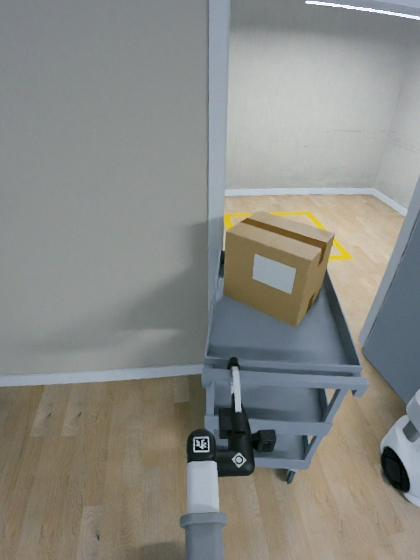

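Call:
move(
  r2={"base":{"translate_m":-0.15,"strafe_m":-0.2},"pace":"slow"},
  blocking=false,
  cameras=[],
)

Call:
wait(
  seconds=5,
  cameras=["r2_head_camera"],
)

Scene clock: 1364.17 s.
move: r2 moving
r1: as last shown
r1.lidar_m: 5.02 0.34 0.25 - 0.25 0.25 0.54 0.68 0.59 0.58 0.99 4.10
r1.servo_current: wrist_yaw_rad=52(65) wrist_pitch_rad=46(46) wrist_roll_rad=39(59) gripper_m=39(46)
r1.wrist_depth_mm: - 138 - 544 296 193 - / - 138 - 549 300 195 - / 114 138 230 559 303 195 162 / 132 148 - 564 304 197 - / 1921 - - 569 306 198 163 / 1182 1182 193 788 190 196 163 / 842 759 768 143 283 178 -
r2.base_odometry: x=-0.858 y=-3.050 heading=-2.403
r2.turned_by_wheels: +0.000
r2.turned_by_imu: +0.005
r2.base_tilt: forward=-0.7 right=+0.0
r2.lidar_m: 0.61 1.29 1.68 1.66 1.69 2.21 - 4.69 3.30 3.08 1.01 0.58
r2.base_status: translate_m moving; strafe_m moving
r2.joint_positions: lift_m=+0.682 arm_m=+0.200 wrist_yaw_rad=-0.015 wrist_pitch_rad=+0.003 wrist_roll_rad=+1.569 gripper_m=-0.020
r2.joint_status: not commanded
r2.measured_speeds: translate_m=-0.030 strafe_m=-0.042 rotate_rad=+0.008 lift_m=+0.000 arm_m=+0.000 wrist_yaw_rad=+0.000 wrist_pitch_rad=+0.000 wrist_roll_rad=+0.000
r2.motor_effort: lift_m=+17(17) arm_m=+6(7) wheel_0=+5(7) wheel_1=-7(8) wheel_2=-7(21)
r2.servo_current: wrist_yaw_rad=98(98) wrist_pitch_rad=46(46) wrist_roll_rad=52(59) gripper_m=59(59)
r2.hand_pose: x=+0.6578 y=-0.0918 z=+0.8595 quat_wxyz=(+0.708, +0.706, -0.004, -0.006) (m; r2's base frame)
r2.wrist_depth_mm: - 480 433 152 208 - - / - 473 455 155 213 759 - / - - 508 158 217 - - / - - 564 161 222 - - / - - - 165 227 - 484 / - - 185 168 179 - - / - - - - 236 245 245
pictures: none
No camera images: "cameras" was empty.

Scene clock: 1367.43 s.
earlier move: r2 done
r1.base_odometry: x=-1.446 y=+1.558 heading=+2.942
r1.turned_by_wheels: +0.000
r1.turned_by_imu: +0.000
r1.base_tilt: forward=-1.5 right=+1.2
r1.lidar_m: 5.02 0.36 0.25 - 0.25 0.26 0.53 0.65 0.45 0.39 0.77 4.09
r1.base_status: not commanded
r1.joint_positions: lift_m=+0.127 arm_m=+0.000 wrist_yaw_rad=+3.092 wrist_pitch_rad=+0.002 wrist_roll_rad=+0.000 gripper_m=+0.056
r1.joint_status: not commanded
r1.measured_speeds: all 0
r1.motor_effort: lift_m=+20(20) arm_m=+5(5) wheel_0=-1(1) wheel_1=+4(4) wheel_2=-1(1)
r1.servo_current: wrist_yaw_rad=65(65) wrist_pitch_rad=46(52) wrist_roll_rad=33(65) gripper_m=46(52)
r1.hand_pose: x=-0.1129 y=+0.1016 z=+0.3046 quat_wxyz=(+0.025, -0.001, +0.000, +1.000) (m; r1's base frame)
r1.wrist_depth_mm: - 138 - 544 296 193 - / - 138 - 549 303 196 - / 113 138 230 559 301 195 162 / 132 148 - 559 303 196 - / 1983 - - 569 306 197 163 / 1205 1182 193 798 191 197 163 / 842 750 750 143 283 178 -
r2.base_odometry: x=-0.881 y=-2.813 heading=-2.403
r2.turned_by_wheels: +0.001
r2.turned_by_imu: +0.001
r2.base_tilt: forward=-0.6 right=+0.1
r2.lidar_m: 0.61 1.45 1.91 1.83 1.89 2.45 - 4.48 3.11 2.91 0.93 0.65
r2.base_status: done
r2.joint_positions: lift_m=+0.682 arm_m=+0.200 wrist_yaw_rad=+0.003 wrist_pitch_rad=+0.003 wrist_roll_rad=+1.569 gripper_m=-0.020
r2.joint_status: not commanded
r2.measured_speeds: all 0
r2.motor_effort: lift_m=+17(17) arm_m=+4(7) wheel_0=+3(11) wheel_1=-5(10) wheel_2=+7(21)
r2.servo_current: wrist_yaw_rad=39(98) wrist_pitch_rad=39(46) wrist_roll_rad=46(59) gripper_m=52(65)
r2.hand_pose: x=+0.6595 y=-0.0866 z=+0.8595 quat_wxyz=(+0.708, +0.706, +0.002, +0.000) (m; r2's base frame)
r2.wrist_depth_mm: - - - 196 259 1808 - / - - 683 191 253 831 - / - - 500 187 247 866 - / - - 530 182 242 842 - / - - 569 179 237 831 - / - - 186 175 180 - - / - 136 - - 229 122 -
wait: 3.27 of 5 s (r2 has come to rest)
pictures: r2_head_camera
Images, in order (width x height): r2_head_camera 420x560.

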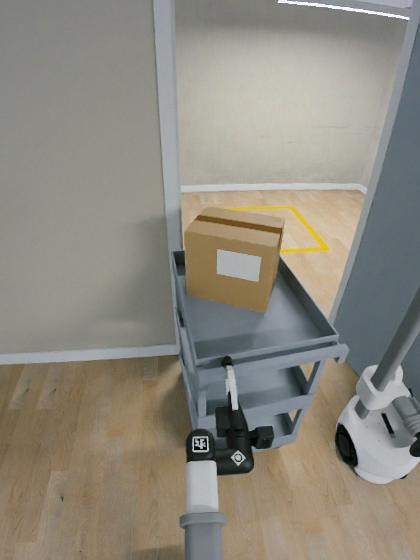

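Call:
move(
  r2={"base":{"translate_m":-0.35,"strafe_m":-0.15},"pace":"slow"},
  blocking=false,
  cameras=[],
)

Call:
wait(
  seconds=6,
  cameras=["r2_head_camera"],
)

Scene clock: 1372.23 s.
move: r2 moving
r1: as last shown
r1.base_tilt: forward=-1.6 right=+1.3
r1.lidar_m: 5.04 0.32 0.25 - 0.25 0.25 0.56 0.66 0.42 0.39 0.77 4.09
r1.servo_current: wrist_yaw_rad=78(78) wrist_pitch_rad=46(46) wrist_roll_rad=46(65) gripper_m=46(46)
r1.wrist_depth_mm: - 137 - 544 296 194 - / - 138 - 554 300 195 - / 114 138 230 554 301 196 162 / 132 148 - 559 304 197 - / 1983 - - 564 306 198 163 / 1205 1205 194 798 191 196 163 / 854 759 759 143 285 179 -
r2.base_odometry: x=-0.875 y=-2.801 heading=-2.403
r2.turned_by_wheels: +0.000
r2.turned_by_imu: +0.000
r2.base_tilt: forward=-0.7 right=+0.1
r2.lidar_m: 0.60 1.47 1.92 1.83 1.88 2.46 - 4.46 3.12 2.91 0.91 0.66
r2.base_status: translate_m moving; strafe_m moving
r2.joint_positions: lift_m=+0.682 arm_m=+0.200 wrist_yaw_rad=+0.003 wrist_pitch_rad=+0.003 wrist_roll_rad=+1.569 gripper_m=-0.020
r2.joint_status: not commanded
r2.measured_speeds: translate_m=-0.050 strafe_m=-0.020 rotate_rad=-0.002 lift_m=+0.000 arm_m=+0.000 wrist_yaw_rad=+0.000 wrist_pitch_rad=+0.000 wrist_roll_rad=+0.000
r2.motor_effort: lift_m=+17(17) arm_m=+4(4) wheel_0=-4(8) wheel_1=-10(11) wheel_2=+13(13)
r2.servo_current: wrist_yaw_rad=52(52) wrist_pitch_rad=39(46) wrist_roll_rad=46(52) gripper_m=52(65)
r2.hand_pose: x=+0.6595 y=-0.0866 z=+0.8595 quat_wxyz=(+0.708, +0.706, +0.002, +0.000) (m; r2's base frame)
r2.wrist_depth_mm: - - - 198 262 1808 - / - - - 192 254 809 - / - - 504 188 248 854 - / - - 530 183 244 842 - / - - 569 180 238 831 - / - - 186 175 179 - - / - 135 - - 229 122 -
pictures: none
No camera images: "cameras" was empty.

Scene clock: 1376.73 s.
earlier move: r2 done
r1.base_odometry: x=-1.446 y=+1.558 heading=+2.942
r1.turned_by_wheels: +0.000
r1.turned_by_imu: +0.000
r1.base_tilt: forward=-1.6 right=+1.2
r1.lidar_m: 5.01 0.32 0.25 - 0.25 0.25 0.54 1.22 0.43 0.36 0.35 1.07
r1.base_status: not commanded
r1.joint_positions: lift_m=+0.127 arm_m=+0.000 wrist_yaw_rad=+3.092 wrist_pitch_rad=+0.002 wrist_roll_rad=+0.000 gripper_m=+0.056
r1.joint_status: not commanded
r1.measured_speeds: all 0
r1.motor_effort: lift_m=+20(20) arm_m=+4(5) wheel_0=+0(1) wheel_1=+4(4) wheel_2=-1(1)
r1.servo_current: wrist_yaw_rad=33(78) wrist_pitch_rad=39(52) wrist_roll_rad=52(78) gripper_m=33(52)
r1.hand_pose: x=-0.1129 y=+0.1016 z=+0.3046 quat_wxyz=(+0.025, -0.001, +0.000, +1.000) (m; r1's base frame)
r1.wrist_depth_mm: - 138 - 544 296 193 - / - 138 - 549 301 195 - / 114 139 230 554 301 196 162 / 132 148 - 559 303 197 - / 1921 - - 564 304 197 163 / 1160 1205 194 798 190 197 163 / 842 741 750 143 283 178 -
r2.base_odometry: x=-0.723 y=-2.467 heading=-2.403
r2.turned_by_wheels: +0.000
r2.turned_by_imu: -0.001
r2.base_tilt: forward=-0.7 right=+0.1
r2.lidar_m: 0.62 1.81 2.09 1.96 2.00 2.60 4.13 4.12 3.00 2.77 1.31 0.65
r2.base_status: done
r2.joint_positions: lift_m=+0.682 arm_m=+0.200 wrist_yaw_rad=+0.001 wrist_pitch_rad=+0.003 wrist_roll_rad=+1.569 gripper_m=-0.020
r2.joint_status: not commanded
r2.measured_speeds: all 0
r2.motor_effort: lift_m=+17(17) arm_m=+4(5) wheel_0=-7(13) wheel_1=-5(11) wheel_2=+4(13)
r2.servo_current: wrist_yaw_rad=46(59) wrist_pitch_rad=39(52) wrist_roll_rad=52(65) gripper_m=59(65)
r2.hand_pose: x=+0.6594 y=-0.0871 z=+0.8595 quat_wxyz=(+0.708, +0.706, +0.001, -0.001) (m; r2's base frame)
r2.wrist_depth_mm: - - - 240 315 1708 - / - - - 281 294 1808 - / - - - 210 274 798 - / - - 525 196 256 878 - / - - 539 186 243 854 - / - - 187 175 180 - - / - 136 - - 220 122 -
wait: 4.50 of 6 s (r2 has come to rest)
pictures: r2_head_camera
Images, in order (width x height): r2_head_camera 420x560.

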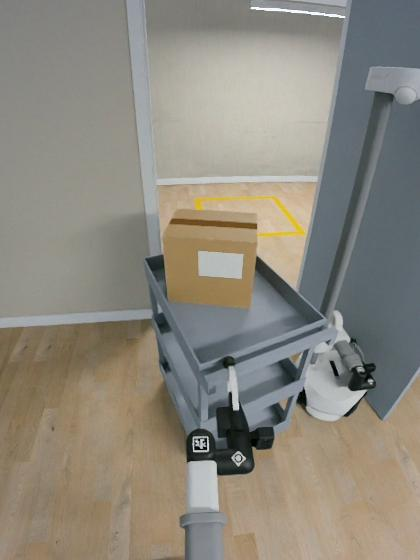

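Call:
move(
  r2={"base":{"translate_m":-0.02,"strafe_m":0.28},"pace":"slow"},
  blocking=false,
  cameras=[],
)

Call:
wait(
  seconds=6,
  cameras=["r2_head_camera"],
)

Scene clock: 1384.80 s.
move: r2 moving
r1: as last shown
r1.base_tilt: forward=-1.6 right=+1.3
r1.lidar_m: 5.03 0.34 0.25 - 0.25 0.25 0.53 1.20 0.42 0.36 0.34 1.08
r1.motor_effort: lift_m=+20(20) arm_m=+5(5) wheel_0=+0(1) wheel_1=+4(4) wheel_2=-1(1)
r1.servo_current: wrist_yaw_rad=46(78) wrist_pitch_rad=39(46) wrist_roll_rad=39(59) gripper_m=46(46)
r1.wrist_depth_mm: - 138 - 539 296 194 - / - 138 - 549 301 195 - / 114 138 231 554 303 195 162 / 132 148 - 559 304 197 - / 1983 - - 569 304 198 163 / 1182 1205 195 788 191 197 163 / 842 759 768 143 285 178 -
r2.base_odometry: x=-0.713 y=-2.476 heading=-2.404
r2.turned_by_wheels: +0.000
r2.turned_by_imu: +0.000
r2.base_tilt: forward=-0.7 right=+0.1
r2.lidar_m: 0.61 1.84 2.06 1.94 1.98 2.58 4.11 4.13 2.98 2.77 1.32 0.64
r2.base_status: translate_m moving; strafe_m moving
r2.joint_positions: lift_m=+0.682 arm_m=+0.200 wrist_yaw_rad=-0.002 wrist_pitch_rad=+0.003 wrist_roll_rad=+1.569 gripper_m=-0.020
r2.joint_status: not commanded
r2.measured_speeds: translate_m=-0.003 strafe_m=+0.053 rotate_rad=+0.000 lift_m=+0.000 arm_m=+0.000 wrist_yaw_rad=-0.008 wrist_pitch_rad=+0.000 wrist_roll_rad=+0.000
r2.motor_effort: lift_m=+17(17) arm_m=+4(4) wheel_0=-9(15) wheel_1=+5(7) wheel_2=+2(6)
r2.servo_current: wrist_yaw_rad=59(59) wrist_pitch_rad=33(46) wrist_roll_rad=46(59) gripper_m=52(59)
r2.hand_pose: x=+0.6591 y=-0.0881 z=+0.8595 quat_wxyz=(+0.708, +0.706, +0.000, -0.002) (m; r2's base frame)
r2.wrist_depth_mm: - - - 240 314 1808 - / - - - 282 291 1808 - / - - - 208 274 788 - / - - 525 196 256 866 - / - - 539 186 242 831 - / - - 187 174 180 - - / - 136 - - 220 122 -
pictures: none
No camera images: "cameras" was empty.

Scene clock: 1388.30 s.
earlier move: r2 done
r1.base_odometry: x=-1.446 y=+1.558 heading=+2.942
r1.turned_by_wheels: +0.000
r1.turned_by_imu: +0.000
r1.base_tilt: forward=-1.6 right=+1.3
r1.lidar_m: 5.03 0.34 0.25 - 0.25 0.25 0.55 1.22 0.48 0.46 0.56 1.30
r1.base_status: not commanded
r1.joint_positions: lift_m=+0.127 arm_m=+0.000 wrist_yaw_rad=+3.092 wrist_pitch_rad=+0.002 wrist_roll_rad=+0.000 gripper_m=+0.056
r1.joint_status: not commanded
r1.measured_speeds: all 0
r1.motor_effort: lift_m=+20(20) arm_m=+5(5) wheel_0=-1(1) wheel_1=+4(4) wheel_2=-1(1)
r1.servo_current: wrist_yaw_rad=52(78) wrist_pitch_rad=39(46) wrist_roll_rad=39(72) gripper_m=46(52)
r1.hand_pose: x=-0.1129 y=+0.1016 z=+0.3046 quat_wxyz=(+0.025, -0.001, +0.000, +1.000) (m; r1's base frame)
r1.wrist_depth_mm: - 137 - 544 297 193 - / - 138 - 549 300 195 - / 113 138 231 554 303 196 162 / 132 148 - 559 304 196 - / 1863 - - 559 304 197 163 / 1160 1205 194 788 191 198 163 / 842 768 768 143 285 178 -
r2.base_odometry: x=-0.520 y=-2.660 heading=-2.403
r2.turned_by_wheels: +0.000
r2.turned_by_imu: +0.000
r2.base_tilt: forward=-0.7 right=+0.1
r2.lidar_m: 0.61 1.83 1.80 1.68 1.72 2.21 4.11 4.14 3.26 3.07 1.31 0.61
r2.base_status: done
r2.joint_positions: lift_m=+0.682 arm_m=+0.200 wrist_yaw_rad=-0.004 wrist_pitch_rad=+0.003 wrist_roll_rad=+1.569 gripper_m=-0.020
r2.joint_status: not commanded
r2.measured_speeds: all 0
r2.motor_effort: lift_m=+17(17) arm_m=+4(4) wheel_0=-6(17) wheel_1=+3(8) wheel_2=+4(7)
r2.servo_current: wrist_yaw_rad=52(65) wrist_pitch_rad=46(46) wrist_roll_rad=52(59) gripper_m=59(59)
r2.hand_pose: x=+0.6590 y=-0.0884 z=+0.8595 quat_wxyz=(+0.708, +0.706, +0.000, -0.002) (m; r2's base frame)
r2.wrist_depth_mm: - - 473 162 220 - - / - - 469 164 223 - - / - - 512 167 225 - - / - - 574 169 229 - - / - - - 172 233 - 492 / - - 182 175 181 1308 1078 / - 136 - - - 246 247
wait: 3.50 of 6 s (r2 has come to rest)
pictures: r2_head_camera
Images, in order (width x height): r2_head_camera 420x560.

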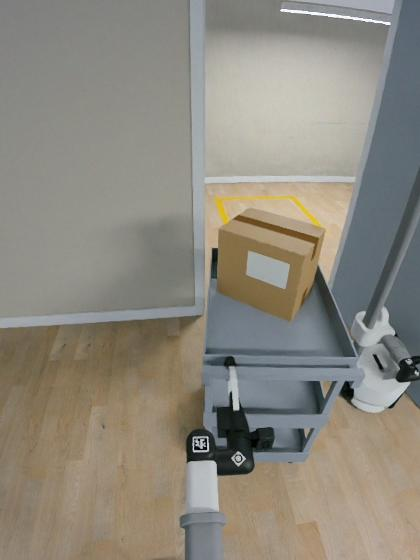

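Call:
move(
  r2={"base":{"translate_m":0.3,"strafe_m":-0.01},"pace":"slow"},
  blocking=false,
  cameras=[],
)

Call:
wait(
  seconds=5,
  cameras=["r2_head_camera"],
)

Scene clock: 1401.20 s.
move: r2 moving
r1: as last shown
r1.lidar_m: 5.03 0.34 0.25 - 0.25 0.25 0.54 1.23 0.47 0.47 0.55 1.32
r1.motor_effort: lift_m=+20(20) arm_m=+5(5) wheel_0=+0(1) wheel_1=+4(4) wheel_2=-1(1)
r1.servo_current: wrist_yaw_rad=65(65) wrist_pitch_rad=39(46) wrist_roll_rad=39(59) gripper_m=39(46)
r1.wrist_depth_mm: - 138 - 544 297 194 - / - 138 - 554 300 195 - / 114 138 229 554 301 196 161 / 132 148 - 564 304 197 - / 1983 - - 569 304 197 163 / 1160 1182 194 798 191 197 163 / 842 759 768 143 283 178 -
r2.base_odometry: x=-0.529 y=-2.668 heading=-2.403
r2.turned_by_wheels: +0.001
r2.turned_by_imu: +0.001
r2.base_tilt: forward=-0.7 right=+0.1
r2.lidar_m: 0.63 1.82 1.78 1.68 1.72 2.25 4.15 4.13 3.24 3.08 1.25 0.63
r2.base_status: translate_m moving; strafe_m moving
r2.joint_positions: lift_m=+0.682 arm_m=+0.200 wrist_yaw_rad=-0.004 wrist_pitch_rad=+0.003 wrist_roll_rad=+1.569 gripper_m=-0.020
r2.joint_status: not commanded
r2.measured_speeds: translate_m=+0.049 strafe_m=-0.002 rotate_rad=+0.003 lift_m=+0.000 arm_m=+0.000 wrist_yaw_rad=+0.000 wrist_pitch_rad=+0.000 wrist_roll_rad=+0.000
r2.motor_effort: lift_m=+17(17) arm_m=+4(4) wheel_0=+9(9) wheel_1=+7(7) wheel_2=-11(14)
r2.servo_current: wrist_yaw_rad=39(52) wrist_pitch_rad=39(46) wrist_roll_rad=39(59) gripper_m=52(59)
r2.hand_pose: x=+0.6590 y=-0.0884 z=+0.8595 quat_wxyz=(+0.708, +0.706, +0.000, -0.002) (m; r2's base frame)
r2.wrist_depth_mm: - 521 462 159 218 - - / - - 462 162 220 - - / - - 512 165 224 - - / - - 569 167 228 - - / - - - 171 232 - 488 / - - 184 174 180 1308 1138 / - - - - 240 247 248
pictures: none
No camera images: "cameras" was empty.

Scene clock: 1405.00 s.
earlier move: r2 done
r1.base_odometry: x=-1.446 y=+1.558 heading=+2.942
r1.turned_by_wheels: +0.000
r1.turned_by_imu: +0.000
r1.base_tilt: forward=-1.6 right=+1.3
r1.lidar_m: 5.03 0.32 0.25 - 0.25 0.25 0.54 0.54 0.47 0.45 0.58 4.10
r1.base_status: not commanded
r1.joint_positions: lift_m=+0.127 arm_m=+0.000 wrist_yaw_rad=+3.092 wrist_pitch_rad=+0.002 wrist_roll_rad=+0.000 gripper_m=+0.056
r1.joint_status: not commanded
r1.measured_speeds: all 0
r1.motor_effort: lift_m=+20(20) arm_m=+5(5) wheel_0=-1(1) wheel_1=+4(4) wheel_2=-1(1)
r1.servo_current: wrist_yaw_rad=46(72) wrist_pitch_rad=39(52) wrist_roll_rad=46(72) gripper_m=46(46)
r1.hand_pose: x=-0.1129 y=+0.1016 z=+0.3046 quat_wxyz=(+0.025, -0.001, +0.000, +1.000) (m; r1's base frame)
r1.wrist_depth_mm: - 138 - 544 297 193 - / - 138 - 549 301 195 - / 113 138 230 554 304 196 162 / 132 148 - 564 304 196 - / 1921 - - 564 303 197 163 / 1182 1182 193 798 190 196 163 / 854 759 768 143 283 178 -
r2.base_odometry: x=-0.748 y=-2.855 heading=-2.403
r2.turned_by_wheels: +0.000
r2.turned_by_imu: +0.002
r2.base_tilt: forward=-0.7 right=+0.1
r2.lidar_m: 0.59 1.51 1.84 1.70 1.75 2.27 - 4.42 3.23 3.01 1.06 0.60
r2.base_status: done
r2.joint_positions: lift_m=+0.682 arm_m=+0.200 wrist_yaw_rad=+0.001 wrist_pitch_rad=+0.003 wrist_roll_rad=+1.569 gripper_m=-0.020
r2.joint_status: not commanded
r2.measured_speeds: all 0
r2.motor_effort: lift_m=+17(17) arm_m=+4(4) wheel_0=+7(16) wheel_1=+5(9) wheel_2=-4(14)
r2.servo_current: wrist_yaw_rad=39(65) wrist_pitch_rad=46(46) wrist_roll_rad=33(59) gripper_m=59(59)
r2.hand_pose: x=+0.6594 y=-0.0870 z=+0.8595 quat_wxyz=(+0.708, +0.706, +0.002, -0.001) (m; r2's base frame)
r2.wrist_depth_mm: - 421 413 142 197 - - / - - 462 148 205 768 - / - - 530 152 213 - - / - - 609 158 220 - - / - - - 166 230 - 477 / - - 184 172 181 267 267 / - - - - 251 123 258
wait: 3.80 of 5 s (r2 has come to rest)
pictures: r2_head_camera
Images, in order (width x height): r2_head_camera 420x560.

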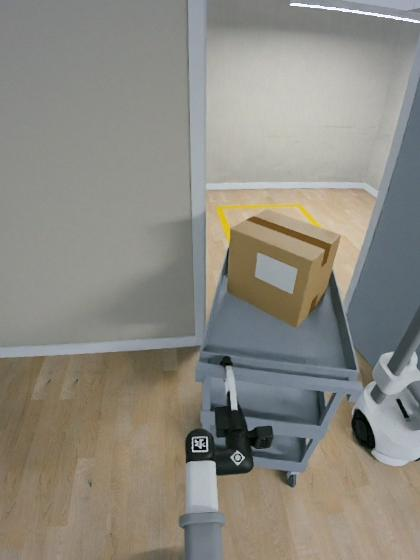

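Call:
move(
  r2={"base":{"translate_m":0.3,"strafe_m":-0.08},"pace":"slow"},
  blocking=false,
  cameras=[],
)

Call:
wait(
  seconds=5,
  cameras=["r2_head_camera"],
)

Scene clock: 1410.00 s.
move: r2 moving
r1: as last shown
r1.lidar_m: 5.01 0.34 0.25 - 0.25 0.25 0.55 0.52 0.46 0.47 0.61 4.13
r1.motor_effort: lift_m=+20(20) arm_m=+5(5) wheel_0=+0(1) wheel_1=+4(4) wheel_2=-1(1)
r1.servo_current: wrist_yaw_rad=46(65) wrist_pitch_rad=39(46) wrist_roll_rad=39(59) gripper_m=46(46)
r1.wrist_depth_mm: - 137 - 544 297 194 - / - 138 - 554 301 196 - / 113 138 230 554 301 196 161 / 132 148 - 564 304 196 - / 1921 - - 569 304 197 163 / 1160 1205 194 798 191 197 163 / 842 759 750 143 283 178 -
r2.base_odometry: x=-0.760 y=-2.861 heading=-2.402
r2.turned_by_wheels: +0.001
r2.turned_by_imu: +0.002
r2.base_tilt: forward=-0.7 right=+0.0
r2.lidar_m: 0.62 1.50 1.82 1.72 1.76 2.32 - 4.44 3.26 3.01 1.02 0.60
r2.base_status: translate_m moving; strafe_m moving
r2.joint_positions: lift_m=+0.682 arm_m=+0.200 wrist_yaw_rad=+0.001 wrist_pitch_rad=+0.003 wrist_roll_rad=+1.569 gripper_m=-0.020
r2.joint_status: not commanded
r2.measured_speeds: translate_m=+0.050 strafe_m=-0.014 rotate_rad=+0.001 lift_m=+0.000 arm_m=+0.000 wrist_yaw_rad=+0.000 wrist_pitch_rad=+0.000 wrist_roll_rad=+0.000
r2.motor_effort: lift_m=+17(17) arm_m=+4(4) wheel_0=+13(14) wheel_1=+7(7) wheel_2=-8(9)
r2.servo_current: wrist_yaw_rad=46(52) wrist_pitch_rad=46(46) wrist_roll_rad=33(52) gripper_m=52(59)
r2.hand_pose: x=+0.6594 y=-0.0870 z=+0.8595 quat_wxyz=(+0.708, +0.706, +0.002, -0.001) (m; r2's base frame)
r2.wrist_depth_mm: - 421 413 140 194 - - / - - 462 146 202 759 - / - - 530 150 210 - - / - - - 158 220 - - / - - - 165 229 - 466 / - - 183 172 180 270 267 / - - - - 252 255 258
pictures: none
No camera images: "cameras" was empty.

Scene clock: 1413.87 s.
earlier move: r2 done
r1.base_odometry: x=-1.446 y=+1.558 heading=+2.942
r1.turned_by_wheels: +0.000
r1.turned_by_imu: +0.000
r1.base_tilt: forward=-1.5 right=+1.3
r1.lidar_m: 5.02 0.31 0.25 - 0.25 0.26 0.51 0.39 0.39 0.45 0.84 4.09
r1.base_status: not commanded
r1.joint_positions: lift_m=+0.127 arm_m=+0.000 wrist_yaw_rad=+3.092 wrist_pitch_rad=+0.002 wrist_roll_rad=+0.000 gripper_m=+0.056
r1.joint_status: not commanded
r1.measured_speeds: all 0
r1.motor_effort: lift_m=+20(20) arm_m=+5(5) wheel_0=+0(1) wheel_1=+4(4) wheel_2=-1(1)
r1.servo_current: wrist_yaw_rad=59(72) wrist_pitch_rad=33(52) wrist_roll_rad=59(65) gripper_m=46(46)
r1.hand_pose: x=-0.1129 y=+0.1016 z=+0.3046 quat_wxyz=(+0.025, -0.001, +0.000, +1.000) (m; r1's base frame)
r1.wrist_depth_mm: - 137 - 554 296 194 - / - 138 - 549 300 195 - / 113 138 231 549 303 196 161 / 132 148 - 564 303 196 - / 831 1921 - 569 304 197 163 / 530 609 194 809 191 197 163 / 512 164 750 143 285 178 -
r2.base_odometry: x=-1.023 y=-2.998 heading=-2.402
r2.turned_by_wheels: -0.001
r2.turned_by_imu: +0.002
r2.base_tilt: forward=-0.7 right=+0.1
r2.lidar_m: 0.64 1.24 1.61 1.81 1.86 2.44 - 4.50 3.13 1.23 0.81 0.53
r2.base_status: done
r2.joint_positions: lift_m=+0.682 arm_m=+0.200 wrist_yaw_rad=+0.003 wrist_pitch_rad=+0.003 wrist_roll_rad=+1.569 gripper_m=-0.020
r2.joint_status: not commanded
r2.measured_speeds: all 0
r2.motor_effort: lift_m=+17(17) arm_m=+4(4) wheel_0=+6(17) wheel_1=+5(9) wheel_2=-4(9)
r2.servo_current: wrist_yaw_rad=46(59) wrist_pitch_rad=46(52) wrist_roll_rad=52(59) gripper_m=59(59)
r2.hand_pose: x=+0.6595 y=-0.0867 z=+0.8595 quat_wxyz=(+0.708, +0.706, +0.002, +0.000) (m; r2's base frame)
r2.wrist_depth_mm: - 433 418 103 155 - - / - - 508 108 168 - - / - - - 116 183 544 - / - - - 130 202 1576 480 / - - - 144 224 1618 1205 / - - 184 163 182 277 274 / - - - - - - -
wait: 3.87 of 5 s (r2 has come to rest)
pictures: r2_head_camera
Images, in order (width x height): r2_head_camera 420x560.

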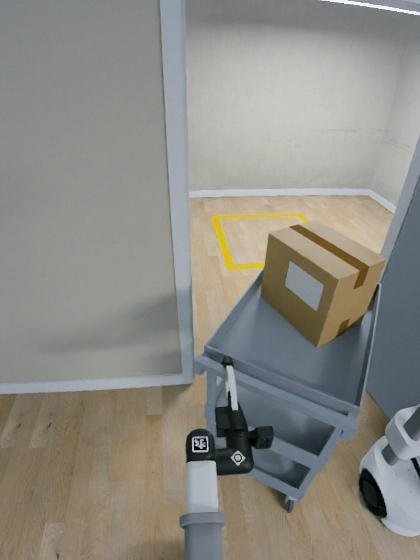

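Call:
move(
  r2={"base":{"translate_m":0.15,"strafe_m":-0.18},"pace":"slow"},
  blocking=false,
  cameras=[],
)

Call:
wait(
  seconds=5,
  cameras=["r2_head_camera"],
)

Scene clock: 1423.13 s.
move: r2 moving
r1: as last shown
r1.base_tilt: forward=-1.6 right=+1.3
r1.lidar_m: 5.02 0.32 0.25 - 0.25 0.25 0.53 0.41 0.40 0.45 0.81 4.08
r1.servo_current: wrist_yaw_rad=52(65) wrist_pitch_rad=46(46) wrist_roll_rad=46(59) gripper_m=39(46)
r1.wrist_depth_mm: - 137 - 544 296 194 - / - 138 - 554 301 195 - / 114 138 231 554 303 196 162 / 132 148 - 559 303 196 - / 820 1863 - 574 304 197 163 / 521 597 195 788 191 197 163 / 508 591 750 143 283 178 -
r2.base_odometry: x=-1.036 y=-2.996 heading=-2.402
r2.turned_by_wheels: +0.000
r2.turned_by_imu: +0.001
r2.base_tilt: forward=-0.7 right=+0.1
r2.lidar_m: 0.63 1.22 1.59 1.82 1.88 2.43 - 4.47 3.11 1.22 0.82 0.53
r2.base_status: translate_m moving; strafe_m moving
r2.joint_positions: lift_m=+0.682 arm_m=+0.200 wrist_yaw_rad=+0.003 wrist_pitch_rad=+0.003 wrist_roll_rad=+1.569 gripper_m=-0.020
r2.joint_status: not commanded
r2.measured_speeds: translate_m=+0.032 strafe_m=-0.038 rotate_rad=+0.002 lift_m=+0.000 arm_m=+0.000 wrist_yaw_rad=+0.000 wrist_pitch_rad=+0.000 wrist_roll_rad=+0.000
r2.motor_effort: lift_m=+17(17) arm_m=+4(4) wheel_0=+13(16) wheel_1=-4(6) wheel_2=-7(9)
r2.servo_current: wrist_yaw_rad=59(59) wrist_pitch_rad=39(46) wrist_roll_rad=52(59) gripper_m=46(52)
r2.hand_pose: x=+0.6595 y=-0.0867 z=+0.8595 quat_wxyz=(+0.708, +0.706, +0.002, +0.000) (m; r2's base frame)
r2.wrist_depth_mm: - 433 415 - 153 - - / - - 508 105 166 - - / - - - 113 181 559 525 / - - - 130 201 1618 473 / - - - 142 223 1618 1182 / - - 183 161 181 273 277 / - - - - - - -
pictures: none
No camera images: "cameras" was empty.

Scene clock: 1426.23 s.
earlier move: r2 done
r1.base_odometry: x=-1.446 y=+1.558 heading=+2.942
r1.turned_by_wheels: +0.000
r1.turned_by_imu: +0.000
r1.base_tilt: forward=-1.6 right=+1.3
r1.lidar_m: 5.03 0.33 0.25 - 0.25 0.25 0.40 0.32 0.33 0.55 0.59 4.08
r1.base_status: not commanded
r1.joint_positions: lift_m=+0.127 arm_m=+0.000 wrist_yaw_rad=+3.092 wrist_pitch_rad=+0.002 wrist_roll_rad=+0.000 gripper_m=+0.056
r1.joint_status: not commanded
r1.measured_speeds: all 0
r1.motor_effort: lift_m=+20(20) arm_m=+5(5) wheel_0=+0(1) wheel_1=+4(4) wheel_2=-1(1)
r1.servo_current: wrist_yaw_rad=59(72) wrist_pitch_rad=52(52) wrist_roll_rad=52(65) gripper_m=46(46)
r1.hand_pose: x=-0.1129 y=+0.1016 z=+0.3046 quat_wxyz=(+0.025, -0.001, +0.000, +1.000) (m; r1's base frame)
r1.wrist_depth_mm: - 138 - 544 297 193 - / - 138 699 554 300 195 - / 114 138 231 559 301 196 162 / 132 148 699 559 303 198 - / - 960 - 564 306 196 163 / 439 512 194 569 191 197 163 / 436 473 676 143 283 178 -
r2.base_odometry: x=-1.255 y=-2.966 heading=-2.402
r2.turned_by_wheels: +0.000
r2.turned_by_imu: +0.001
r2.base_tilt: forward=-0.6 right=+0.1
r2.lidar_m: 0.64 1.06 1.41 2.00 2.04 2.66 - 4.20 2.92 0.67 0.61 0.52
r2.base_status: done
r2.joint_positions: lift_m=+0.682 arm_m=+0.200 wrist_yaw_rad=+0.004 wrist_pitch_rad=+0.003 wrist_roll_rad=+1.569 gripper_m=-0.020
r2.joint_status: not commanded
r2.measured_speeds: all 0
r2.motor_effort: lift_m=+17(17) arm_m=+4(4) wheel_0=+7(17) wheel_1=-4(6) wheel_2=-5(9)
r2.servo_current: wrist_yaw_rad=33(59) wrist_pitch_rad=39(52) wrist_roll_rad=52(59) gripper_m=46(59)
r2.hand_pose: x=+0.6596 y=-0.0863 z=+0.8595 quat_wxyz=(+0.708, +0.706, +0.002, +0.000) (m; r2's base frame)
r2.wrist_depth_mm: - 442 427 - 146 - - / - - 512 - 160 - - / - - - 109 178 1397 496 / - - - 124 198 1618 1182 / - - - 138 223 1618 1205 / - - 187 158 182 278 282 / - 144 - - - 123 -
wait: 3.10 of 5 s (r2 has come to rest)
pictures: r2_head_camera
Images, in order (width x height): r2_head_camera 420x560.

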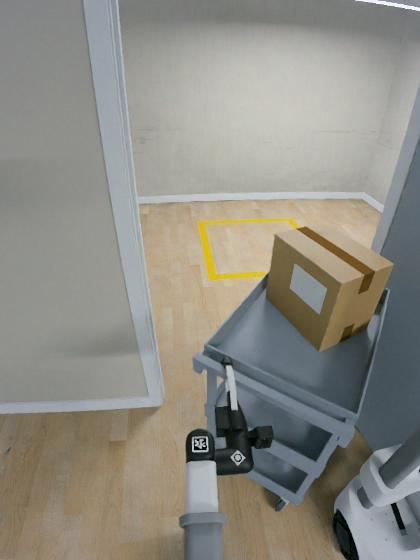

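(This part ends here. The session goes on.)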